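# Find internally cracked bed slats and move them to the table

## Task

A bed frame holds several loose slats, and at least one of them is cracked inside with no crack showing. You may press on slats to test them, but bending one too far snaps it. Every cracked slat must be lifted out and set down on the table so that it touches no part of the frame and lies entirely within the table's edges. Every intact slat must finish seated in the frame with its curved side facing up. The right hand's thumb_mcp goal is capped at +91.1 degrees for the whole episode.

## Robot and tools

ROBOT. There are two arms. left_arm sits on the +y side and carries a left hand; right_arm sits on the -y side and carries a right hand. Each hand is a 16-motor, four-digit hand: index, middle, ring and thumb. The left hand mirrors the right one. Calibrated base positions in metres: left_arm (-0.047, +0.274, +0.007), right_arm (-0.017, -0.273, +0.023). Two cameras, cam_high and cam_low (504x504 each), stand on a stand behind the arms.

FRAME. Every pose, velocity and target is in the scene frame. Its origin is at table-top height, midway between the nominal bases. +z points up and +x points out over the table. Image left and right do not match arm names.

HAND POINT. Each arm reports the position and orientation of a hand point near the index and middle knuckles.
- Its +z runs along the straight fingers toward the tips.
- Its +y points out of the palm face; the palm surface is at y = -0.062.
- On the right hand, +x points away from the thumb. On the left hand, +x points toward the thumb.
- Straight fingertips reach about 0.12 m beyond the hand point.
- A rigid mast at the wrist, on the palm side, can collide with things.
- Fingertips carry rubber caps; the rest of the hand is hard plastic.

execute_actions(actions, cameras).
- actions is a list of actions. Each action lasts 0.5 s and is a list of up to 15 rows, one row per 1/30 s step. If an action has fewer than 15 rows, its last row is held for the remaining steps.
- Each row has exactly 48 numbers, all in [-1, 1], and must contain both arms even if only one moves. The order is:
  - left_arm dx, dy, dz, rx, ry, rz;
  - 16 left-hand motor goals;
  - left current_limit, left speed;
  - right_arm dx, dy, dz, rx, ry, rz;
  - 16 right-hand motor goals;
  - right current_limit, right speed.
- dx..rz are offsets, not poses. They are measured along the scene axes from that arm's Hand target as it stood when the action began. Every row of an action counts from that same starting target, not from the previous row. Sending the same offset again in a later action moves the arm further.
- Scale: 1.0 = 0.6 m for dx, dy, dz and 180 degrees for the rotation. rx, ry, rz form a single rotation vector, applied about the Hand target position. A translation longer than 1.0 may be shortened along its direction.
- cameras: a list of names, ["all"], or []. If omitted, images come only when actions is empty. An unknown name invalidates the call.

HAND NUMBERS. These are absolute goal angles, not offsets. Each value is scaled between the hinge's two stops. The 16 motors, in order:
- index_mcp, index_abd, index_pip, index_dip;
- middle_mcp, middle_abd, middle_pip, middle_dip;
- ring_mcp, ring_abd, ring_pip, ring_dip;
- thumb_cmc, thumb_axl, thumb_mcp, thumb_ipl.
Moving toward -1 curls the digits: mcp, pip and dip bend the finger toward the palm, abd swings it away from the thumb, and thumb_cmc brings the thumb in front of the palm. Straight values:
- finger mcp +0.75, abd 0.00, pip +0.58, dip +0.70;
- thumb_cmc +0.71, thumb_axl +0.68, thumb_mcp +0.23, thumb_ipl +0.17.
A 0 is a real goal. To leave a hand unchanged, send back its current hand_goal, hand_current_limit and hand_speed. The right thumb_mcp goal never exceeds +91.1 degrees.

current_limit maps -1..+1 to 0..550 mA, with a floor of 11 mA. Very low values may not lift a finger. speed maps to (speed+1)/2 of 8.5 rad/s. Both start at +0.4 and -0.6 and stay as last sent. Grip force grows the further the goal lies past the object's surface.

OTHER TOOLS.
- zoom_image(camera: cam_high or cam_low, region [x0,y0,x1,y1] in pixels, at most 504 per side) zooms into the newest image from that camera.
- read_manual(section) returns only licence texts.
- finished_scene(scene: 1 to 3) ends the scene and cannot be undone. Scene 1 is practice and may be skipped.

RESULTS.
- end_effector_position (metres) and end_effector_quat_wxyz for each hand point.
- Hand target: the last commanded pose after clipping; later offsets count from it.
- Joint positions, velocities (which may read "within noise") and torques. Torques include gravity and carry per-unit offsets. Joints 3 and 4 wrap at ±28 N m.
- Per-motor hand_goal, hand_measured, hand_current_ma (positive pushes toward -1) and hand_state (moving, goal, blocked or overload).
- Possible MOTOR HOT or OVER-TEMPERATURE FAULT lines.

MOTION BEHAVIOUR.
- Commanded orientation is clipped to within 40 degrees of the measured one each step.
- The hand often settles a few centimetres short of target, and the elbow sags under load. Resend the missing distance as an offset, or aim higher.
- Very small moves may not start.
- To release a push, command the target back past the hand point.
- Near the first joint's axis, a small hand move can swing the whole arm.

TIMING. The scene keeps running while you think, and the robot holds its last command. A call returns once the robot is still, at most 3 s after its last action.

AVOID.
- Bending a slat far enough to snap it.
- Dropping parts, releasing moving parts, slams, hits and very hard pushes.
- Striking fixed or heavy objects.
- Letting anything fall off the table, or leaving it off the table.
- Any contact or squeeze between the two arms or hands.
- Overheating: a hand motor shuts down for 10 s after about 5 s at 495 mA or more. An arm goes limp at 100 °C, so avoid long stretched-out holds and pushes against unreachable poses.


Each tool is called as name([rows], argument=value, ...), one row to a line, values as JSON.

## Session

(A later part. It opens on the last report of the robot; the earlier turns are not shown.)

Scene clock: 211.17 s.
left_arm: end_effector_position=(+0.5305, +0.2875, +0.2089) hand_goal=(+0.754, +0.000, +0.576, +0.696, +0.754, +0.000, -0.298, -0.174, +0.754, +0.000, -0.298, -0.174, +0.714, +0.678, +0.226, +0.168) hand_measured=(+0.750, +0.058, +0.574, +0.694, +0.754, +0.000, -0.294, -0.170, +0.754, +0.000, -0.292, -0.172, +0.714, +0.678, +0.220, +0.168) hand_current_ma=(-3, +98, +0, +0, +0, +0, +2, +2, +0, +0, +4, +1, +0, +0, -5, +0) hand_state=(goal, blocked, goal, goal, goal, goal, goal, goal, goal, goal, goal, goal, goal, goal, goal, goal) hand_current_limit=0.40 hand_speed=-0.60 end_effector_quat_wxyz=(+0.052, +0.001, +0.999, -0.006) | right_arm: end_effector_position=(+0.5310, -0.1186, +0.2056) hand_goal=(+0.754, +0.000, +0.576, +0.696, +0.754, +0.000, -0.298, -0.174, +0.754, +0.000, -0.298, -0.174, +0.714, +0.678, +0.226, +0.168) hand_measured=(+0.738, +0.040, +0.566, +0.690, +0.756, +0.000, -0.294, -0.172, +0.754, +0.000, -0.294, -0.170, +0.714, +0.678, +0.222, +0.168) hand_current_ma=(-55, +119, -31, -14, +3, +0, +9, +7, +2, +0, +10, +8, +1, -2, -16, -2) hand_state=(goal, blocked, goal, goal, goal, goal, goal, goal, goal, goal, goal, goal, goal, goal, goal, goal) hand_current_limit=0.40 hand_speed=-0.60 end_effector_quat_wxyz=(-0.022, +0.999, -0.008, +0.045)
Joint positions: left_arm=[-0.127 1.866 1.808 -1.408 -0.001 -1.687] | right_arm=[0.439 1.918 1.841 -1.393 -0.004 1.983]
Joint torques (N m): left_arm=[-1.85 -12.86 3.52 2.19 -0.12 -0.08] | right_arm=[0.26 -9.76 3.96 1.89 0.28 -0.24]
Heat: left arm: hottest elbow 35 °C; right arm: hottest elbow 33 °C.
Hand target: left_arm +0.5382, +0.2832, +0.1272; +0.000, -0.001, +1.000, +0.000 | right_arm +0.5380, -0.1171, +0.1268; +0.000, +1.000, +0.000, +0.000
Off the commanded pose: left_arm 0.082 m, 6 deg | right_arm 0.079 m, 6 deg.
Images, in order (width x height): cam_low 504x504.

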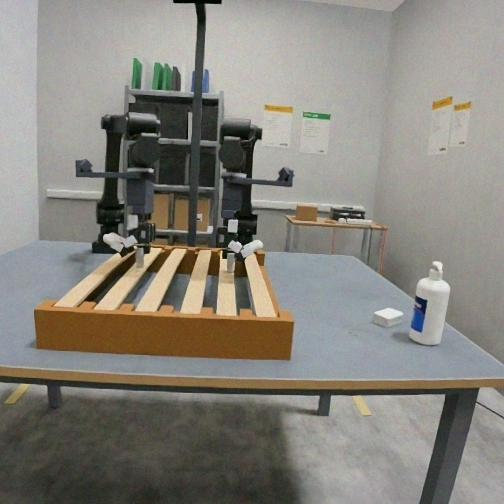

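execute_actions([
  [[0,0,0.133,0,0,0,0.754,0,0.576,0.696,0.754,0,-0.299,-0.174,0.754,0,-0.299,-0.174,0.714,0.678,0.226,0.168,0.4,-0.6,0,0,0.133,0,0,0,0.754,0,0.576,0.696,0.754,0,-0.299,-0.174,0.754,0,-0.299,-0.174,0.714,0.678,0.226,0.168,0.4,-0.6]],
  [[0,-0.133,0.117,0,0,0,0.754,0,0.576,0.696,0.754,0,-0.299,-0.174,0.754,0,-0.299,-0.174,0.714,0.678,0.226,0.168,0.4,-0.6,0,-0.133,0.117,0,0,0,0.754,0,0.576,0.696,0.754,0,-0.299,-0.174,0.754,0,-0.299,-0.174,0.714,0.678,0.226,0.168,0.4,-0.6]],
  [[0,0,-0.07,0,0,0,0.754,0,0.576,0.696,0.754,0,-0.299,-0.174,0.754,0,-0.299,-0.174,0.714,0.678,0.226,0.168,0.4,-0.6,0,0,-0.07,0,0,0,0.754,0,0.576,0.696,0.754,0,-0.299,-0.174,0.754,0,-0.299,-0.174,0.714,0.678,0.226,0.168,0.4,-0.6]],
  [[0,0,-0.06,0,0,0,0.754,0,0.576,0.696,0.754,0,-0.299,-0.174,0.754,0,-0.299,-0.174,0.714,0.678,0.226,0.168,0.4,-0.6,0,0,-0.06,0,0,0,0.754,0,0.576,0.696,0.754,0,-0.299,-0.174,0.754,0,-0.299,-0.174,0.714,0.678,0.226,0.168,0.4,-0.6]],
])

execute_actions([
  [[0,0,-0.03,0,0,0,0.754,0,0.576,0.696,0.754,0,-0.299,-0.174,0.754,0,-0.299,-0.174,0.714,0.678,0.226,0.168,0.4,-0.6,0,0,-0.03,0,0,0,0.754,0,0.576,0.696,0.754,0,-0.299,-0.174,0.754,0,-0.299,-0.174,0.714,0.678,0.226,0.168,0.4,-0.6]],
  [[0,0,-0.03,0,0,0,0.754,0,0.576,0.696,0.754,0,-0.299,-0.174,0.754,0,-0.299,-0.174,0.714,0.678,0.226,0.168,0.4,-0.6,0,0,-0.03,0,0,0,0.754,0,0.576,0.696,0.754,0,-0.299,-0.174,0.754,0,-0.299,-0.174,0.714,0.678,0.226,0.168,0.4,-0.6]],
])

execute_actions([
  [[0,0,-0.03,0,0,0,0.754,0,0.576,0.696,0.754,0,-0.299,-0.174,0.754,0,-0.299,-0.174,0.714,0.678,0.226,0.168,0.4,-0.6,0,0,-0.03,0,0,0,0.754,0,0.576,0.696,0.754,0,-0.299,-0.174,0.754,0,-0.299,-0.174,0.714,0.678,0.226,0.168,0.4,-0.6]],
  [[0,0,-0.03,0,0,0,0.754,0,0.576,0.696,0.754,0,-0.299,-0.174,0.754,0,-0.299,-0.174,0.714,0.678,0.226,0.168,0.4,-0.6,0,0,-0.03,0,0,0,0.754,0,0.576,0.696,0.754,0,-0.299,-0.174,0.754,0,-0.299,-0.174,0.714,0.678,0.226,0.168,0.4,-0.6]],
], cameras=["cam_low"])

Scene clock: 220.23 s.
left_arm: end_effector_position=(+0.5357, +0.2079, +0.2138) hand_goal=(+0.754, +0.000, +0.576, +0.696, +0.754, +0.000, -0.298, -0.174, +0.754, +0.000, -0.298, -0.174, +0.714, +0.678, +0.226, +0.168) hand_measured=(+0.752, +0.002, +0.574, +0.694, +0.754, +0.000, -0.294, -0.170, +0.754, +0.000, -0.292, -0.172, +0.714, +0.678, +0.220, +0.168) hand_current_ma=(+0, +0, +0, +0, +0, +0, +2, +2, +0, +0, +3, +1, +0, +0, -5, +0) hand_state=(goal, goal, goal, goal, goal, goal, goal, goal, goal, goal, goal, goal, goal, goal, goal, goal) hand_current_limit=0.40 hand_speed=-0.60 end_effector_quat_wxyz=(+0.007, +0.002, +1.000, -0.001) | right_arm: end_effector_position=(+0.5343, -0.1989, +0.2114) hand_goal=(+0.754, +0.000, +0.576, +0.696, +0.754, +0.000, -0.298, -0.174, +0.754, +0.000, -0.298, -0.174, +0.714, +0.678, +0.226, +0.168) hand_measured=(+0.752, +0.002, +0.576, +0.694, +0.756, +0.000, -0.294, -0.172, +0.756, +0.000, -0.294, -0.170, +0.716, +0.678, +0.222, +0.168) hand_current_ma=(-3, +3, +1, -2, +4, +0, +8, +7, +3, -1, +9, +8, +2, -2, -16, -3) hand_state=(goal, goal, goal, goal, goal, goal, goal, goal, goal, goal, goal, goal, goal, goal, goal, goal) hand_current_limit=0.40 hand_speed=-0.60 end_effector_quat_wxyz=(+0.000, +1.000, -0.009, +0.005)
Joint positions: left_arm=[-0.253 1.991 2.007 -1.573 -0.002 -1.812] | right_arm=[0.315 1.917 1.844 -1.488 0.002 1.86]
Joint torques (N m): left_arm=[-1.9 -21.6 6.82 0.73 -0.05 -0.1] | right_arm=[0.62 -15.15 6.82 0.43 0.03 -0.24]
Heat: left arm: hottest elbow 35 °C; right arm: hottest elbow 33 °C.
Hand target: left_arm +0.5381, +0.2034, +0.1991; +0.000, -0.001, +1.000, +0.000 | right_arm +0.5380, -0.1969, +0.1988; +0.000, +1.000, +0.000, +0.000
Off the commanded pose: left_arm 0.015 m, 1 deg | right_arm 0.013 m, 1 deg.

Scene clock: 221.43 s.
left_arm: end_effector_position=(+0.5347, +0.2081, +0.2095) hand_goal=(+0.754, +0.000, +0.576, +0.696, +0.754, +0.000, -0.298, -0.174, +0.754, +0.000, -0.298, -0.174, +0.714, +0.678, +0.226, +0.168) hand_measured=(+0.748, +0.034, +0.574, +0.694, +0.754, +0.000, -0.294, -0.170, +0.754, +0.000, -0.292, -0.172, +0.714, +0.678, +0.220, +0.168) hand_current_ma=(-5, +42, -1, +0, +0, +0, +2, +2, +0, +0, +3, +1, +0, +0, -5, +0) hand_state=(goal, blocked, goal, goal, goal, goal, goal, goal, goal, goal, goal, goal, goal, goal, goal, goal) hand_current_limit=0.40 hand_speed=-0.60 end_effector_quat_wxyz=(+0.027, +0.001, +1.000, -0.006) | right_arm: end_effector_position=(+0.5327, -0.1991, +0.2079) hand_goal=(+0.754, +0.000, +0.576, +0.696, +0.754, +0.000, -0.298, -0.174, +0.754, +0.000, -0.298, -0.174, +0.714, +0.678, +0.226, +0.168) hand_measured=(+0.746, +0.028, +0.572, +0.694, +0.756, +0.000, -0.294, -0.172, +0.756, +0.000, -0.294, -0.170, +0.716, +0.678, +0.222, +0.168) hand_current_ma=(-20, +79, -7, -2, +4, +0, +8, +7, +3, -1, +9, +8, +2, -2, -15, -3) hand_state=(goal, blocked, goal, goal, goal, goal, goal, goal, goal, goal, goal, goal, goal, goal, goal, goal) hand_current_limit=0.40 hand_speed=-0.60 end_effector_quat_wxyz=(-0.007, +1.000, -0.009, +0.025)
Joint positions: left_arm=[-0.253 1.956 1.945 -1.505 -0.001 -1.813] | right_arm=[0.315 1.884 1.79 -1.426 0.001 1.86]
Joint torques (N m): left_arm=[-1.9 -18.08 4.74 1.57 -0.09 -0.1] | right_arm=[0.38 -12.34 5.05 1.4 0.08 -0.23]
Heat: left arm: hottest elbow 35 °C; right arm: hottest shoulder 33 °C.
Hand target: left_arm +0.5381, +0.2035, +0.1631; +0.000, -0.001, +1.000, +0.000 | right_arm +0.5379, -0.1969, +0.1629; +0.000, +1.000, +0.000, -0.001
Off the commanded pose: left_arm 0.047 m, 3 deg | right_arm 0.045 m, 3 deg.

Scene clock: 222.63 s.
left_arm: end_effector_position=(+0.5316, +0.2086, +0.2061) hand_goal=(+0.754, +0.000, +0.576, +0.696, +0.754, +0.000, -0.298, -0.174, +0.754, +0.000, -0.298, -0.174, +0.714, +0.678, +0.226, +0.168) hand_measured=(+0.744, +0.054, +0.572, +0.692, +0.754, +0.000, -0.294, -0.170, +0.754, +0.000, -0.292, -0.172, +0.714, +0.678, +0.220, +0.168) hand_current_ma=(-9, +87, -3, -1, +0, +0, +2, +2, +0, +0, +3, +1, +0, +0, -5, +0) hand_state=(goal, blocked, goal, goal, goal, goal, goal, goal, goal, goal, goal, goal, goal, goal, goal, goal) hand_current_limit=0.40 hand_speed=-0.60 end_effector_quat_wxyz=(+0.049, +0.001, +0.999, -0.012) | right_arm: end_effector_position=(+0.5303, -0.1992, +0.2047) hand_goal=(+0.754, +0.000, +0.576, +0.696, +0.754, +0.000, -0.298, -0.174, +0.754, +0.000, -0.298, -0.174, +0.714, +0.678, +0.226, +0.168) hand_measured=(+0.742, +0.050, +0.568, +0.692, +0.756, +0.000, -0.294, -0.172, +0.756, +0.000, -0.294, -0.170, +0.716, +0.678, +0.222, +0.168) hand_current_ma=(-41, +156, -21, -9, +4, +0, +8, +7, +3, -1, +9, +8, +2, -2, -15, -3) hand_state=(goal, blocked, goal, goal, goal, goal, goal, goal, goal, goal, goal, goal, goal, goal, goal, goal) hand_current_limit=0.40 hand_speed=-0.60 end_effector_quat_wxyz=(-0.014, +0.999, -0.009, +0.046)
Joint positions: left_arm=[-0.253 1.913 1.873 -1.43 0 -1.814] | right_arm=[0.315 1.846 1.73 -1.359 -0.002 1.86]
Joint torques (N m): left_arm=[-2.02 -13.92 3.69 2.14 -0.14 -0.08] | right_arm=[0.62 -8.76 3.74 2.15 0.2 -0.24]
Heat: left arm: hottest elbow 35 °C; right arm: hottest shoulder 33 °C.
Hand target: left_arm +0.5381, +0.2034, +0.1272; +0.000, -0.001, +1.000, +0.000 | right_arm +0.5380, -0.1969, +0.1269; +0.000, +1.000, +0.000, +0.000
Off the commanded pose: left_arm 0.079 m, 6 deg | right_arm 0.078 m, 6 deg.
Images, in order (width x height): cam_low 504x504.

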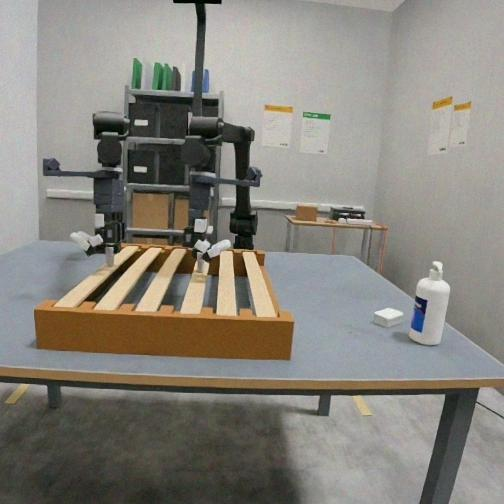

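zoom_image(camera="cam_low", region=[160, 245, 280, 315])

Scaled by 4.200.

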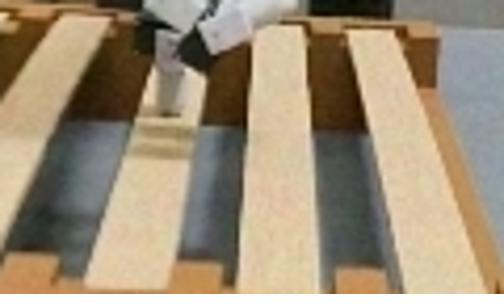

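zoom_image(camera="cam_low", region=[180, 245, 230, 315])

Scaled by 7.200.

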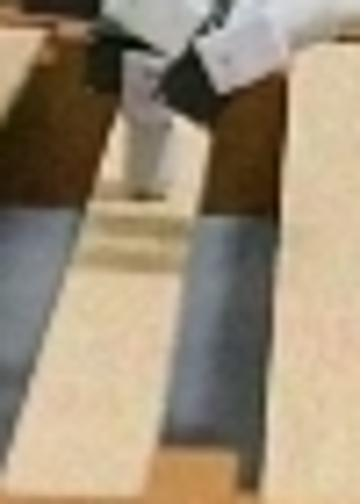

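execute_actions([
  [[0,0,-0.03,0,0,0,0.754,0,0.576,0.696,0.754,0,-0.299,-0.174,0.754,0,-0.299,-0.174,0.714,0.678,0.226,0.168,0.4,-0.6,0,0,-0.03,0,0,0,0.754,0,0.576,0.696,0.754,0,-0.299,-0.174,0.754,0,-0.299,-0.174,0.714,0.678,0.226,0.168,0.4,-0.6]],
  [[0,0,-0.03,0,0,0,0.754,0,0.576,0.696,0.754,0,-0.299,-0.174,0.754,0,-0.299,-0.174,0.714,0.678,0.226,0.168,0.4,-0.6,0,0,-0.03,0,0,0,0.754,0,0.576,0.696,0.754,0,-0.299,-0.174,0.754,0,-0.299,-0.174,0.714,0.678,0.226,0.168,0.4,-0.6]],
], cameras=["cam_low"])

zoom_image(camera="cam_low", region=[160, 245, 280, 315])

zoom_image(camera="cam_low", region=[60, 245, 180, 315])

Scene clock: 248.87 s.
left_arm: end_effector_position=(+0.5286, +0.2082, +0.2025) hand_goal=(+0.754, +0.000, +0.576, +0.696, +0.754, +0.000, -0.298, -0.174, +0.754, +0.000, -0.298, -0.174, +0.714, +0.678, +0.226, +0.168) hand_measured=(+0.738, +0.076, +0.566, +0.690, +0.754, +0.000, -0.294, -0.170, +0.754, +0.000, -0.292, -0.172, +0.714, +0.678, +0.220, +0.168) hand_current_ma=(-19, +146, -7, -5, +0, +0, +2, +2, +0, +0, +3, +1, +0, +0, -5, +0) hand_state=(goal, blocked, goal, goal, goal, goal, goal, goal, goal, goal, goal, goal, goal, goal, goal, goal) hand_current_limit=0.40 hand_speed=-0.60 end_effector_quat_wxyz=(+0.071, +0.001, +0.997, -0.018) | right_arm: end_effector_position=(+0.5279, -0.1992, +0.2014) hand_goal=(+0.754, +0.000, +0.576, +0.696, +0.754, +0.000, -0.298, -0.174, +0.754, +0.000, -0.298, -0.174, +0.714, +0.678, +0.226, +0.168) hand_measured=(+0.736, +0.074, +0.562, +0.688, +0.756, +0.000, -0.294, -0.172, +0.756, +0.000, -0.294, -0.170, +0.716, +0.678, +0.222, +0.168) hand_current_ma=(-64, +250, -40, -20, +4, +0, +8, +7, +3, -1, +9, +8, +2, -2, -15, -3) hand_state=(goal, blocked, goal, goal, goal, goal, goal, goal, goal, goal, goal, goal, goal, goal, goal, goal) hand_current_limit=0.40 hand_speed=-0.60 end_effector_quat_wxyz=(-0.022, +0.997, -0.009, +0.067)
Joint positions: left_arm=[-0.255 1.872 1.805 -1.357 0.001 -1.815] | right_arm=[0.315 1.811 1.673 -1.293 -0.006 1.86]
Joint torques (N m): left_arm=[-2.02 -9.88 2.71 2.69 -0.19 -0.08] | right_arm=[0.91 -4.66 2.65 2.8 0.31 -0.24]
Heat: left arm: hottest elbow 34 °C; right arm: hottest shoulder 32 °C.
Hand target: left_arm +0.5381, +0.2034, +0.0911; +0.000, -0.001, +1.000, +0.000 | right_arm +0.5380, -0.1969, +0.0908; +0.000, +1.000, +0.000, -0.001
Off the commanded pose: left_arm 0.112 m, 8 deg | right_arm 0.111 m, 8 deg.
Images, in order (width x height): cam_low 504x504.

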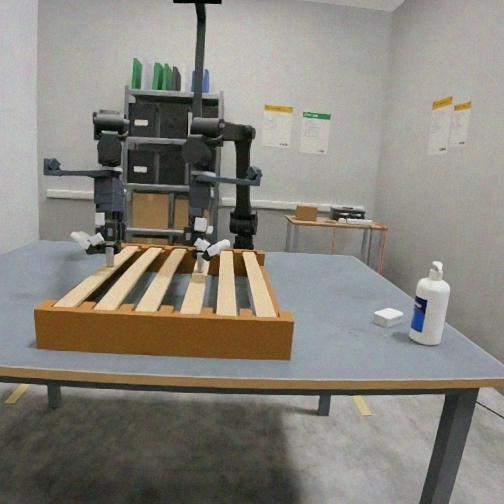

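Scaled by 4.200.

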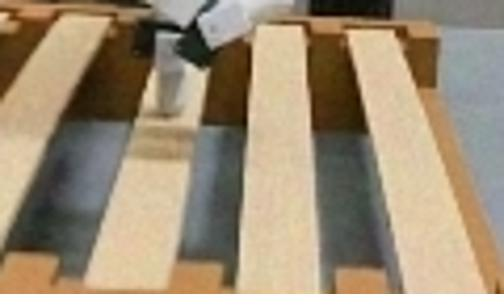

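Scaled by 4.200.

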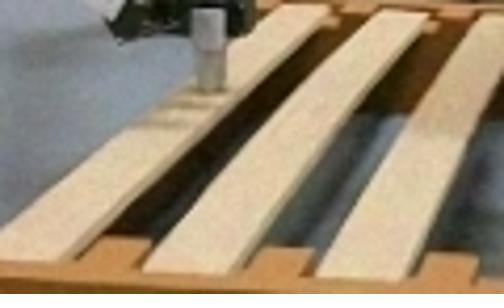

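execute_actions([
  [[0,0,0.133,0,0,0,0.754,0,0.576,0.696,0.754,0,-0.299,-0.174,0.754,0,-0.299,-0.174,0.714,0.678,0.226,0.168,0.4,-0.6,0,0,0.133,0,0,0,0.754,0,0.576,0.696,0.754,0,-0.299,-0.174,0.754,0,-0.299,-0.174,0.714,0.678,0.226,0.168,0.4,-0.6]],
  [[0,0,0.1,0,0,0,0.754,0,0.576,0.696,0.754,0,-0.299,-0.174,0.754,0,-0.299,-0.174,0.714,0.678,0.226,0.168,0.4,-0.6,0,0,0.1,0,0,0,0.754,0,0.576,0.696,0.754,0,-0.299,-0.174,0.754,0,-0.299,-0.174,0.714,0.678,0.226,0.168,0.4,-0.6]],
  [[0,0.133,0.077,0,0,0,0.754,0,0.576,0.696,0.754,0,-0.299,-0.174,0.754,0,-0.299,-0.174,0.714,0.678,0.226,0.168,0.4,-0.6,0,0.139,0.077,0,0,0,0.754,0,0.576,0.696,0.754,0,-0.299,-0.174,0.754,0,-0.299,-0.174,0.714,0.678,0.226,0.168,0.4,-0.6]],
  [[0,0.133,0,0,0,0,0.754,0,0.576,0.696,0.754,0,-0.299,-0.174,0.754,0,-0.299,-0.174,0.714,0.678,0.226,0.168,0.4,-0.6,0,0.139,0,0,0,0,0.754,0,0.576,0.696,0.754,0,-0.299,-0.174,0.754,0,-0.299,-0.174,0.714,0.678,0.226,0.168,0.4,-0.6]],
  [[0,0,-0.07,0,0,0,0.754,0,0.576,0.696,0.754,0,-0.299,-0.174,0.754,0,-0.299,-0.174,0.714,0.678,0.226,0.168,0.4,-0.6,0,0,-0.07,0,0,0,0.754,0,0.576,0.696,0.754,0,-0.299,-0.174,0.754,0,-0.299,-0.174,0.714,0.678,0.226,0.168,0.4,-0.6]],
])

execute_actions([
  [[0,0,-0.06,0,0,0,0.754,0,0.576,0.696,0.754,0,-0.299,-0.174,0.754,0,-0.299,-0.174,0.714,0.678,0.226,0.168,0.4,-0.6,0,0,-0.06,0,0,0,0.754,0,0.576,0.696,0.754,0,-0.299,-0.174,0.754,0,-0.299,-0.174,0.714,0.678,0.226,0.168,0.4,-0.6]],
])

execute_actions([
  [[0,0,-0.03,0,0,0,0.754,0,0.576,0.696,0.754,0,-0.299,-0.174,0.754,0,-0.299,-0.174,0.714,0.678,0.226,0.168,0.4,-0.6,0,0,-0.03,0,0,0,0.754,0,0.576,0.696,0.754,0,-0.299,-0.174,0.754,0,-0.299,-0.174,0.714,0.678,0.226,0.168,0.4,-0.6]],
  [[0,0,-0.03,0,0,0,0.754,0,0.576,0.696,0.754,0,-0.299,-0.174,0.754,0,-0.299,-0.174,0.714,0.678,0.226,0.168,0.4,-0.6,0,0,-0.03,0,0,0,0.754,0,0.576,0.696,0.754,0,-0.299,-0.174,0.754,0,-0.299,-0.174,0.714,0.678,0.226,0.168,0.4,-0.6]],
])

execute_actions([
  [[0,0,-0.03,0,0,0,0.754,0,0.576,0.696,0.754,0,-0.299,-0.174,0.754,0,-0.299,-0.174,0.714,0.678,0.226,0.168,0.4,-0.6,0,0,-0.03,0,0,0,0.754,0,0.576,0.696,0.754,0,-0.299,-0.174,0.754,0,-0.299,-0.174,0.714,0.678,0.226,0.168,0.4,-0.6]],
  [[0,0,-0.03,0,0,0,0.754,0,0.576,0.696,0.754,0,-0.299,-0.174,0.754,0,-0.299,-0.174,0.714,0.678,0.226,0.168,0.4,-0.6,0,0,-0.03,0,0,0,0.754,0,0.576,0.696,0.754,0,-0.299,-0.174,0.754,0,-0.299,-0.174,0.714,0.678,0.226,0.168,0.4,-0.6]],
])

execute_actions([
  [[0,0,-0.03,0,0,0,0.754,0,0.576,0.696,0.754,0,-0.299,-0.174,0.754,0,-0.299,-0.174,0.714,0.678,0.226,0.168,0.4,-0.6,0,0,-0.03,0,0,0,0.754,0,0.576,0.696,0.754,0,-0.299,-0.174,0.754,0,-0.299,-0.174,0.714,0.678,0.226,0.168,0.4,-0.6]],
  [[0,0,-0.03,0,0,0,0.754,0,0.576,0.696,0.754,0,-0.299,-0.174,0.754,0,-0.299,-0.174,0.714,0.678,0.226,0.168,0.4,-0.6,0,0,-0.03,0,0,0,0.754,0,0.576,0.696,0.754,0,-0.299,-0.174,0.754,0,-0.299,-0.174,0.714,0.678,0.226,0.168,0.4,-0.6]],
], cameras=["cam_low"])

zoom_image(camera="cam_low", region=[160, 245, 280, 315])

zoom_image(camera="cam_low", region=[60, 245, 180, 315])

Scene clock: 260.00 s.
left_arm: end_effector_position=(+0.5362, +0.3623, +0.2392) hand_goal=(+0.754, +0.000, +0.576, +0.696, +0.754, +0.000, -0.298, -0.174, +0.754, +0.000, -0.298, -0.174, +0.714, +0.678, +0.226, +0.168) hand_measured=(+0.754, -0.002, +0.574, +0.694, +0.756, +0.000, -0.294, -0.170, +0.756, +0.000, -0.292, -0.172, +0.716, +0.678, +0.220, +0.166) hand_current_ma=(+0, -1, +0, -1, +1, +0, +2, +2, +1, +0, +3, +1, +0, +0, -6, +0) hand_state=(goal, goal, goal, goal, goal, goal, goal, goal, goal, goal, goal, goal, goal, goal, goal, goal) hand_current_limit=0.40 hand_speed=-0.60 end_effector_quat_wxyz=(-0.001, -0.006, +1.000, +0.001) | right_arm: end_effector_position=(+0.5340, -0.0320, +0.2276) hand_goal=(+0.754, +0.000, +0.576, +0.696, +0.754, +0.000, -0.298, -0.174, +0.754, +0.000, -0.298, -0.174, +0.714, +0.678, +0.226, +0.168) hand_measured=(+0.752, +0.000, +0.574, +0.694, +0.754, +0.000, -0.294, -0.172, +0.754, +0.000, -0.294, -0.170, +0.712, +0.678, +0.220, +0.166) hand_current_ma=(-5, -1, -5, -5, +0, +0, +8, +7, +0, +0, +9, +8, -3, -2, -21, -3) hand_state=(goal, goal, goal, goal, goal, goal, goal, goal, goal, goal, goal, goal, goal, goal, goal, goal) hand_current_limit=0.40 hand_speed=-0.60 end_effector_quat_wxyz=(+0.007, +1.000, +0.010, -0.007)
Joint positions: left_arm=[-0.002 1.953 2.013 -1.633 -0.002 -1.576] | right_arm=[0.565 2.142 2.241 -1.689 0.004 2.071]
Joint torques (N m): left_arm=[-1.49 -22.83 6.48 0.57 -0.08 0.11] | right_arm=[0.09 -18.78 9.47 -0.25 -0.06 0.07]
Heat: left arm: hottest elbow 35 °C; right arm: hottest shoulder 32 °C.
Hand target: left_arm +0.5381, +0.3631, +0.2350; +0.000, -0.001, +1.000, +0.000 | right_arm +0.5380, -0.0301, +0.2349; +0.000, +1.000, +0.000, +0.000
Off the commanded pose: left_arm 0.004 m, 1 deg | right_arm 0.009 m, 2 deg.
joint sent to its limit (right arm) — joint 4 (wrist pitch), lower limit. The joint targets still meet the commanded pose.

Scene clock: 260.70 s.
left_arm: end_effector_position=(+0.5348, +0.3623, +0.2129) hand_goal=(+0.754, +0.000, +0.576, +0.696, +0.754, +0.000, -0.298, -0.174, +0.754, +0.000, -0.298, -0.174, +0.714, +0.678, +0.226, +0.168) hand_measured=(+0.754, +0.002, +0.574, +0.694, +0.756, +0.000, -0.294, -0.170, +0.756, +0.000, -0.292, -0.172, +0.716, +0.678, +0.220, +0.166) hand_current_ma=(+0, +1, +0, -1, +1, +0, +2, +2, +1, +0, +3, +1, +0, +0, -4, +0) hand_state=(goal, goal, goal, goal, goal, goal, goal, goal, goal, goal, goal, goal, goal, goal, goal, goal) hand_current_limit=0.40 hand_speed=-0.60 end_effector_quat_wxyz=(+0.006, -0.006, +1.000, +0.001) | right_arm: end_effector_position=(+0.5381, -0.0291, +0.2138) hand_goal=(+0.754, +0.000, +0.576, +0.696, +0.754, +0.000, -0.298, -0.174, +0.754, +0.000, -0.298, -0.174, +0.714, +0.678, +0.226, +0.168) hand_measured=(+0.750, -0.002, +0.574, +0.694, +0.754, +0.000, -0.294, -0.172, +0.754, +0.000, -0.294, -0.170, +0.712, +0.678, +0.220, +0.166) hand_current_ma=(-10, -3, -6, -5, +0, +0, +8, +7, +0, +0, +9, +8, -3, -2, -20, -3) hand_state=(goal, goal, goal, goal, goal, goal, goal, goal, goal, goal, goal, goal, goal, goal, goal, goal) hand_current_limit=0.40 hand_speed=-0.60 end_effector_quat_wxyz=(-0.004, +1.000, +0.010, +0.008)
Joint positions: left_arm=[-0.002 1.936 1.919 -1.541 -0.002 -1.576] | right_arm=[0.565 2.123 2.179 -1.609 0.002 2.072]
Joint torques (N m): left_arm=[-1.49 -20.95 6.35 0.68 -0.08 0.11] | right_arm=[-0.03 -17.96 6.45 0.31 0 0.06]
Heat: left arm: hottest elbow 35 °C; right arm: hottest shoulder 32 °C.
Hand target: left_arm +0.5381, +0.3631, +0.1990; +0.000, -0.001, +1.000, +0.000 | right_arm +0.5379, -0.0302, +0.1988; +0.000, +1.000, +0.000, +0.000
Off the commanded pose: left_arm 0.014 m, 1 deg | right_arm 0.015 m, 2 deg.

Scene clock: 261.90 s.
left_arm: end_effector_position=(+0.5336, +0.3623, +0.2076) hand_goal=(+0.754, +0.000, +0.576, +0.696, +0.754, +0.000, -0.298, -0.174, +0.754, +0.000, -0.298, -0.174, +0.714, +0.678, +0.226, +0.168) hand_measured=(+0.754, +0.030, +0.574, +0.694, +0.756, +0.000, -0.294, -0.170, +0.756, +0.000, -0.292, -0.172, +0.716, +0.678, +0.220, +0.166) hand_current_ma=(+0, +36, +0, -1, +1, +0, +2, +2, +1, +0, +3, +1, +0, +0, -4, +0) hand_state=(goal, blocked, goal, goal, goal, goal, goal, goal, goal, goal, goal, goal, goal, goal, goal, goal) hand_current_limit=0.40 hand_speed=-0.60 end_effector_quat_wxyz=(+0.027, -0.006, +1.000, +0.001) | right_arm: end_effector_position=(+0.5357, -0.0301, +0.2102) hand_goal=(+0.754, +0.000, +0.576, +0.696, +0.754, +0.000, -0.298, -0.174, +0.754, +0.000, -0.298, -0.174, +0.714, +0.678, +0.226, +0.168) hand_measured=(+0.744, +0.012, +0.570, +0.694, +0.754, +0.000, -0.294, -0.172, +0.754, +0.000, -0.294, -0.170, +0.712, +0.678, +0.220, +0.166) hand_current_ma=(-33, +32, -15, -6, +0, +0, +8, +7, +0, +0, +9, +8, -3, -2, -19, -3) hand_state=(goal, goal, goal, goal, goal, goal, goal, goal, goal, goal, goal, goal, goal, goal, goal, goal) hand_current_limit=0.40 hand_speed=-0.60 end_effector_quat_wxyz=(-0.015, +1.000, +0.010, +0.026)
Joint positions: left_arm=[-0.002 1.902 1.855 -1.47 -0.002 -1.576] | right_arm=[0.565 2.077 2.1 -1.534 0 2.072]
Joint torques (N m): left_arm=[-1.49 -17.67 4.78 1.52 -0.06 0.14] | right_arm=[0.32 -14.51 5.08 1.14 0.1 0.07]
Heat: left arm: hottest elbow 35 °C; right arm: hottest shoulder 32 °C.
Hand target: left_arm +0.5382, +0.3631, +0.1633; +0.000, -0.001, +1.000, +0.000 | right_arm +0.5380, -0.0302, +0.1629; +0.000, +1.000, +0.000, +0.000
Off the commanded pose: left_arm 0.045 m, 3 deg | right_arm 0.047 m, 4 deg.

Scene clock: 263.10 s.
left_arm: end_effector_position=(+0.5304, +0.3623, +0.2039) hand_goal=(+0.754, +0.000, +0.576, +0.696, +0.754, +0.000, -0.298, -0.174, +0.754, +0.000, -0.298, -0.174, +0.714, +0.678, +0.226, +0.168) hand_measured=(+0.752, +0.054, +0.574, +0.694, +0.756, +0.000, -0.294, -0.170, +0.756, +0.000, -0.292, -0.172, +0.716, +0.678, +0.220, +0.166) hand_current_ma=(+0, +85, +0, -1, +1, +0, +2, +2, +1, +0, +3, +1, +0, +0, -4, +0) hand_state=(goal, blocked, goal, goal, goal, goal, goal, goal, goal, goal, goal, goal, goal, goal, goal, goal) hand_current_limit=0.40 hand_speed=-0.60 end_effector_quat_wxyz=(+0.049, -0.006, +0.999, +0.001) | right_arm: end_effector_position=(+0.5336, -0.0305, +0.2064) hand_goal=(+0.754, +0.000, +0.576, +0.696, +0.754, +0.000, -0.298, -0.174, +0.754, +0.000, -0.298, -0.174, +0.714, +0.678, +0.226, +0.168) hand_measured=(+0.732, +0.028, +0.560, +0.688, +0.754, +0.000, -0.294, -0.172, +0.754, +0.000, -0.294, -0.170, +0.712, +0.678, +0.220, +0.166) hand_current_ma=(-79, +80, -45, -20, +0, +0, +8, +7, +0, +0, +9, +8, -3, -2, -19, -3) hand_state=(blocked, blocked, goal, goal, goal, goal, goal, goal, goal, goal, goal, goal, goal, goal, goal, goal) hand_current_limit=0.40 hand_speed=-0.60 end_effector_quat_wxyz=(-0.027, +0.999, +0.009, +0.044)
Joint positions: left_arm=[-0.002 1.862 1.787 -1.397 -0.002 -1.576] | right_arm=[0.565 2.033 2.025 -1.458 -0.003 2.073]
Joint torques (N m): left_arm=[-1.32 -13.39 3.75 2.09 -0.07 0.11] | right_arm=[0.09 -11.11 4 1.61 0.25 0.04]
Heat: left arm: hottest elbow 35 °C; right arm: hottest shoulder 32 °C.
Hand target: left_arm +0.5381, +0.3631, +0.1271; +0.000, -0.001, +1.000, +0.000 | right_arm +0.5380, -0.0302, +0.1269; +0.000, +1.000, +0.000, +0.000
Off the commanded pose: left_arm 0.077 m, 6 deg | right_arm 0.080 m, 6 deg.

Scene clock: 264.30 s.
left_arm: end_effector_position=(+0.5275, +0.3623, +0.2000) hand_goal=(+0.754, +0.000, +0.576, +0.696, +0.754, +0.000, -0.298, -0.174, +0.754, +0.000, -0.298, -0.174, +0.714, +0.678, +0.226, +0.168) hand_measured=(+0.752, +0.080, +0.574, +0.694, +0.756, +0.000, -0.294, -0.170, +0.756, +0.000, -0.292, -0.172, +0.716, +0.678, +0.222, +0.166) hand_current_ma=(+0, +153, +0, -1, +1, +0, +2, +2, +1, +0, +3, +1, +0, +0, -4, +0) hand_state=(goal, blocked, goal, goal, goal, goal, goal, goal, goal, goal, goal, goal, goal, goal, goal, goal) hand_current_limit=0.40 hand_speed=-0.60 end_effector_quat_wxyz=(+0.072, -0.006, +0.997, +0.001) | right_arm: end_effector_position=(+0.5314, -0.0309, +0.2026) hand_goal=(+0.754, +0.000, +0.576, +0.696, +0.754, +0.000, -0.298, -0.174, +0.754, +0.000, -0.298, -0.174, +0.714, +0.678, +0.226, +0.168) hand_measured=(+0.722, +0.044, +0.552, +0.684, +0.754, +0.000, -0.294, -0.172, +0.754, +0.000, -0.294, -0.170, +0.712, +0.678, +0.220, +0.166) hand_current_ma=(-116, +138, -76, -38, +0, +0, +8, +7, +0, +0, +9, +8, -2, -2, -18, -3) hand_state=(blocked, blocked, blocked, goal, goal, goal, goal, goal, goal, goal, goal, goal, goal, goal, goal, goal) hand_current_limit=0.40 hand_speed=-0.60 end_effector_quat_wxyz=(-0.039, +0.997, +0.008, +0.062)
Joint positions: left_arm=[-0.002 1.824 1.722 -1.325 -0.002 -1.576] | right_arm=[0.565 1.993 1.955 -1.386 -0.007 2.076]
Joint torques (N m): left_arm=[-1.49 -9.52 2.78 2.63 -0.04 0.12] | right_arm=[-0.03 -7.47 3.08 2.32 0.4 0]
Heat: left arm: hottest elbow 35 °C; right arm: hottest shoulder 32 °C.
Hand target: left_arm +0.5381, +0.3631, +0.0911; +0.000, -0.001, +1.000, +0.000 | right_arm +0.5380, -0.0301, +0.0908; +0.000, +1.000, +0.000, +0.000
Off the commanded pose: left_arm 0.109 m, 8 deg | right_arm 0.112 m, 9 deg.
Images, in order (width x height): cam_low 504x504.

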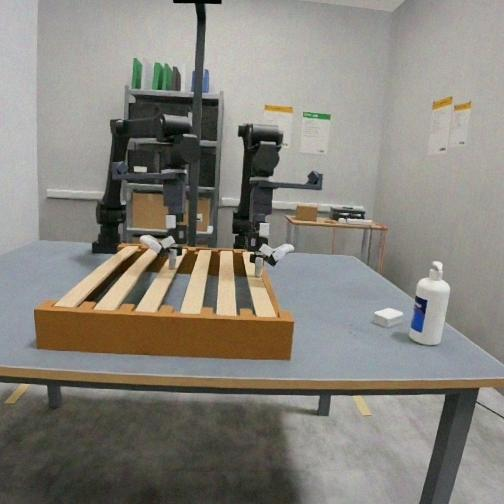

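Scaled by 4.200.

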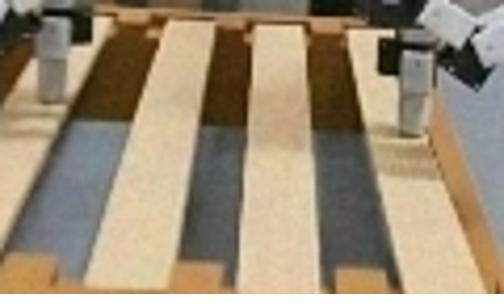

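Scaled by 4.200.

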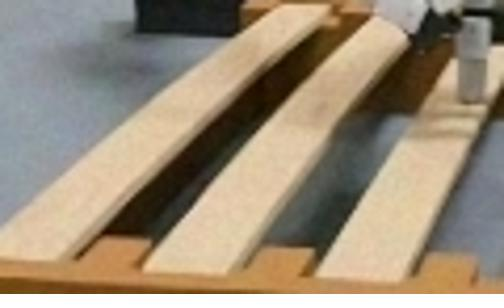

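execute_actions([
  [[0,0,0.133,0,0,0,0.754,0,0.576,0.696,0.754,0,-0.299,-0.174,0.754,0,-0.299,-0.174,0.714,0.678,0.226,0.168,0.4,-0.6,0,0,0.133,0,0,0,0.754,0,0.576,0.696,0.754,0,-0.299,-0.174,0.754,0,-0.299,-0.174,0.714,0.678,0.226,0.168,0.4,-0.6]],
  [[0,0,0.1,0,0,0,0.754,0,0.576,0.696,0.754,0,-0.299,-0.174,0.754,0,-0.299,-0.174,0.714,0.678,0.226,0.168,0.4,-0.6,0,0,0.1,0,0,0,0.754,0,0.576,0.696,0.754,0,-0.299,-0.174,0.754,0,-0.299,-0.174,0.714,0.678,0.226,0.168,0.4,-0.6]],
  [[0,-0.133,0.077,0,0,0,0.754,0,0.576,0.696,0.754,0,-0.299,-0.174,0.754,0,-0.299,-0.174,0.714,0.678,0.226,0.168,0.4,-0.6,0,-0.145,0.077,0,0,0,0.754,0,0.576,0.696,0.754,0,-0.299,-0.174,0.754,0,-0.299,-0.174,0.714,0.678,0.226,0.168,0.4,-0.6]],
  [[0,0,-0.07,0,0,0,0.754,0,0.576,0.696,0.754,0,-0.299,-0.174,0.754,0,-0.299,-0.174,0.714,0.678,0.226,0.168,0.4,-0.6,0,0,-0.07,0,0,0,0.754,0,0.576,0.696,0.754,0,-0.299,-0.174,0.754,0,-0.299,-0.174,0.714,0.678,0.226,0.168,0.4,-0.6]],
  [[0,0,-0.06,0,0,0,0.754,0,0.576,0.696,0.754,0,-0.299,-0.174,0.754,0,-0.299,-0.174,0.714,0.678,0.226,0.168,0.4,-0.6,0,0,-0.06,0,0,0,0.754,0,0.576,0.696,0.754,0,-0.299,-0.174,0.754,0,-0.299,-0.174,0.714,0.678,0.226,0.168,0.4,-0.6]],
])

execute_actions([
  [[0,0,-0.03,0,0,0,0.754,0,0.576,0.696,0.754,0,-0.299,-0.174,0.754,0,-0.299,-0.174,0.714,0.678,0.226,0.168,0.4,-0.6,0,0,-0.03,0,0,0,0.754,0,0.576,0.696,0.754,0,-0.299,-0.174,0.754,0,-0.299,-0.174,0.714,0.678,0.226,0.168,0.4,-0.6]],
  [[0,0,-0.03,0,0,0,0.754,0,0.576,0.696,0.754,0,-0.299,-0.174,0.754,0,-0.299,-0.174,0.714,0.678,0.226,0.168,0.4,-0.6,0,0,-0.03,0,0,0,0.754,0,0.576,0.696,0.754,0,-0.299,-0.174,0.754,0,-0.299,-0.174,0.714,0.678,0.226,0.168,0.4,-0.6]],
])

execute_actions([
  [[0,0,-0.03,0,0,0,0.754,0,0.576,0.696,0.754,0,-0.299,-0.174,0.754,0,-0.299,-0.174,0.714,0.678,0.226,0.168,0.4,-0.6,0,0,-0.03,0,0,0,0.754,0,0.576,0.696,0.754,0,-0.299,-0.174,0.754,0,-0.299,-0.174,0.714,0.678,0.226,0.168,0.4,-0.6]],
  [[0,0,-0.03,0,0,0,0.754,0,0.576,0.696,0.754,0,-0.299,-0.174,0.754,0,-0.299,-0.174,0.714,0.678,0.226,0.168,0.4,-0.6,0,0,-0.03,0,0,0,0.754,0,0.576,0.696,0.754,0,-0.299,-0.174,0.754,0,-0.299,-0.174,0.714,0.678,0.226,0.168,0.4,-0.6]],
  [[0,0,-0.03,0,0,0,0.754,0,0.576,0.696,0.754,0,-0.299,-0.174,0.754,0,-0.299,-0.174,0.714,0.678,0.226,0.168,0.4,-0.6,0,0,-0.03,0,0,0,0.754,0,0.576,0.696,0.754,0,-0.299,-0.174,0.754,0,-0.299,-0.174,0.714,0.678,0.226,0.168,0.4,-0.6]],
  [[0,0,-0.03,0,0,0,0.754,0,0.576,0.696,0.754,0,-0.299,-0.174,0.754,0,-0.299,-0.174,0.714,0.678,0.226,0.168,0.4,-0.6,0,0,-0.03,0,0,0,0.754,0,0.576,0.696,0.754,0,-0.299,-0.174,0.754,0,-0.299,-0.174,0.714,0.678,0.226,0.168,0.4,-0.6]],
], cameras=["cam_low"])

zoom_image(camera="cam_low", region=[160, 245, 280, 315])

zoom_image(camera="cam_low", region=[60, 245, 180, 315])

Scene clock: 275.13 s.
left_arm: end_effector_position=(+0.5346, +0.2869, +0.2154) hand_goal=(+0.754, +0.000, +0.576, +0.696, +0.754, +0.000, -0.298, -0.174, +0.754, +0.000, -0.298, -0.174, +0.714, +0.678, +0.226, +0.168) hand_measured=(+0.752, +0.004, +0.574, +0.694, +0.754, +0.000, -0.294, -0.170, +0.754, +0.000, -0.292, -0.172, +0.714, +0.678, +0.222, +0.166) hand_current_ma=(+0, +1, +0, -1, +0, +0, +2, +2, +0, +0, +3, +1, +0, +0, -4, +0) hand_state=(goal, goal, goal, goal, goal, goal, goal, goal, goal, goal, goal, goal, goal, goal, goal, goal) hand_current_limit=0.40 hand_speed=-0.60 end_effector_quat_wxyz=(+0.007, +0.002, +1.000, +0.000) | right_arm: end_effector_position=(+0.5355, -0.1183, +0.2130) hand_goal=(+0.754, +0.000, +0.576, +0.696, +0.754, +0.000, -0.298, -0.174, +0.754, +0.000, -0.298, -0.174, +0.714, +0.678, +0.226, +0.168) hand_measured=(+0.752, +0.000, +0.576, +0.694, +0.756, +0.000, -0.294, -0.172, +0.756, +0.000, -0.294, -0.170, +0.714, +0.678, +0.222, +0.166) hand_current_ma=(-5, +0, -2, -4, +3, +0, +8, +7, +2, -1, +9, +8, +1, -2, -16, -3) hand_state=(goal, goal, goal, goal, goal, goal, goal, goal, goal, goal, goal, goal, goal, goal, goal, goal) hand_current_limit=0.40 hand_speed=-0.60 end_effector_quat_wxyz=(-0.002, +1.000, -0.009, +0.007)
Joint positions: left_arm=[-0.127 1.943 1.936 -1.549 -0.001 -1.685] | right_arm=[0.439 1.995 1.968 -1.53 0.002 1.983]
Joint torques (N m): left_arm=[-1.85 -20.37 6.65 0.73 -0.08 -0.11] | right_arm=[0.5 -16.32 6.64 0.31 0.02 -0.24]
Heat: left arm: hottest elbow 35 °C; right arm: hottest shoulder 32 °C.
Hand target: left_arm +0.5381, +0.2833, +0.1993; +0.000, -0.001, +1.000, +0.000 | right_arm +0.5379, -0.1172, +0.1988; +0.000, +1.000, +0.000, +0.000
Off the commanded pose: left_arm 0.017 m, 1 deg | right_arm 0.014 m, 1 deg.

Scene clock: 276.33 s.
left_arm: end_effector_position=(+0.5338, +0.2870, +0.2119) hand_goal=(+0.754, +0.000, +0.576, +0.696, +0.754, +0.000, -0.298, -0.174, +0.754, +0.000, -0.298, -0.174, +0.714, +0.678, +0.226, +0.168) hand_measured=(+0.750, +0.038, +0.574, +0.694, +0.754, +0.000, -0.294, -0.170, +0.754, +0.000, -0.292, -0.172, +0.714, +0.678, +0.222, +0.166) hand_current_ma=(-2, +49, +0, -1, +0, +0, +2, +2, +0, +0, +3, +1, +0, +0, -4, +0) hand_state=(goal, blocked, goal, goal, goal, goal, goal, goal, goal, goal, goal, goal, goal, goal, goal, goal) hand_current_limit=0.40 hand_speed=-0.60 end_effector_quat_wxyz=(+0.029, +0.002, +1.000, -0.003) | right_arm: end_effector_position=(+0.5336, -0.1187, +0.2093) hand_goal=(+0.754, +0.000, +0.576, +0.696, +0.754, +0.000, -0.298, -0.174, +0.754, +0.000, -0.298, -0.174, +0.714, +0.678, +0.226, +0.168) hand_measured=(+0.744, +0.020, +0.572, +0.694, +0.756, +0.000, -0.294, -0.172, +0.756, +0.000, -0.294, -0.170, +0.714, +0.678, +0.222, +0.166) hand_current_ma=(-29, +55, -12, -4, +3, +0, +8, +7, +2, -1, +9, +8, +1, -2, -16, -3) hand_state=(goal, blocked, goal, goal, goal, goal, goal, goal, goal, goal, goal, goal, goal, goal, goal, goal) hand_current_limit=0.40 hand_speed=-0.60 end_effector_quat_wxyz=(-0.011, +1.000, -0.009, +0.026)
Joint positions: left_arm=[-0.127 1.908 1.877 -1.482 -0.001 -1.686] | right_arm=[0.439 1.957 1.905 -1.462 0 1.983]
Joint torques (N m): left_arm=[-2.02 -17.14 4.67 1.68 -0.08 -0.09] | right_arm=[0.21 -12.75 5.16 1.31 0.1 -0.22]
Heat: left arm: hottest elbow 35 °C; right arm: hottest shoulder 32 °C.
Hand target: left_arm +0.5381, +0.2833, +0.1631; +0.000, -0.001, +1.000, +0.000 | right_arm +0.5380, -0.1172, +0.1629; +0.000, +1.000, +0.000, +0.000
Off the commanded pose: left_arm 0.049 m, 3 deg | right_arm 0.047 m, 3 deg.

Scene clock: 278.53 s.
left_arm: end_effector_position=(+0.5273, +0.2877, +0.2059) hand_goal=(+0.754, +0.000, +0.576, +0.696, +0.754, +0.000, -0.298, -0.174, +0.754, +0.000, -0.298, -0.174, +0.714, +0.678, +0.226, +0.168) hand_measured=(+0.748, +0.082, +0.574, +0.694, +0.754, +0.000, -0.294, -0.170, +0.754, +0.000, -0.292, -0.172, +0.714, +0.678, +0.222, +0.166) hand_current_ma=(-5, +164, -1, -1, +0, +0, +2, +2, +0, +0, +3, +1, +0, +0, -4, +0) hand_state=(goal, blocked, goal, goal, goal, goal, goal, goal, goal, goal, goal, goal, goal, goal, goal, goal) hand_current_limit=0.40 hand_speed=-0.60 end_effector_quat_wxyz=(+0.075, +0.000, +0.997, -0.008) | right_arm: end_effector_position=(+0.5289, -0.1191, +0.2022) hand_goal=(+0.754, +0.000, +0.576, +0.696, +0.754, +0.000, -0.298, -0.174, +0.754, +0.000, -0.298, -0.174, +0.714, +0.678, +0.226, +0.168) hand_measured=(+0.728, +0.060, +0.558, +0.686, +0.756, +0.000, -0.294, -0.172, +0.756, +0.000, -0.294, -0.170, +0.714, +0.678, +0.222, +0.166) hand_current_ma=(-90, +195, -59, -30, +3, +0, +8, +7, +2, -1, +9, +8, +1, -2, -16, -3) hand_state=(blocked, blocked, goal, goal, goal, goal, goal, goal, goal, goal, goal, goal, goal, goal, goal, goal) hand_current_limit=0.40 hand_speed=-0.60 end_effector_quat_wxyz=(-0.033, +0.997, -0.009, +0.065)
Joint positions: left_arm=[-0.127 1.825 1.741 -1.335 -0.001 -1.689] | right_arm=[0.439 1.88 1.78 -1.325 -0.009 1.983]
Joint torques (N m): left_arm=[-1.9 -8.7 2.58 2.69 -0.12 -0.06] | right_arm=[0.73 -6.3 2.78 2.65 0.44 -0.24]
Heat: left arm: hottest elbow 34 °C; right arm: hottest shoulder 32 °C.
Hand target: left_arm +0.5382, +0.2833, +0.0911; +0.000, -0.001, +1.000, +0.000 | right_arm +0.5380, -0.1173, +0.0909; +0.000, +1.000, +0.000, +0.000
Off the commanded pose: left_arm 0.115 m, 9 deg | right_arm 0.112 m, 8 deg.
Images, in order (width x height): cam_low 504x504.

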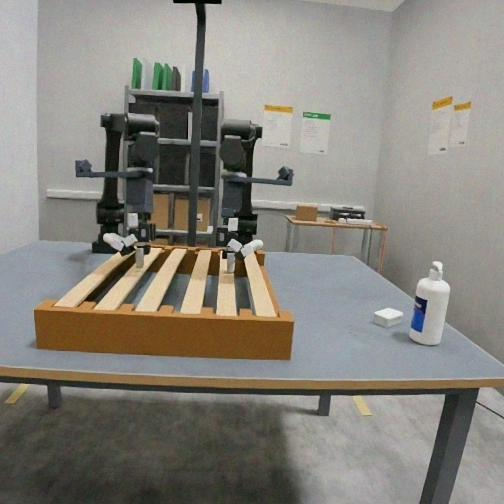

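Scaled by 4.200.

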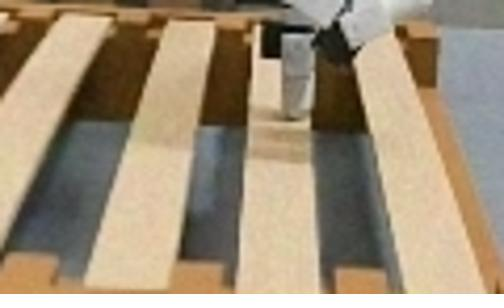

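Scaled by 4.200.

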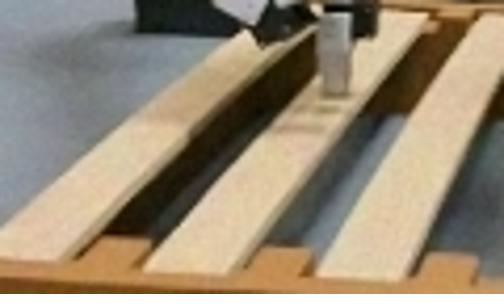

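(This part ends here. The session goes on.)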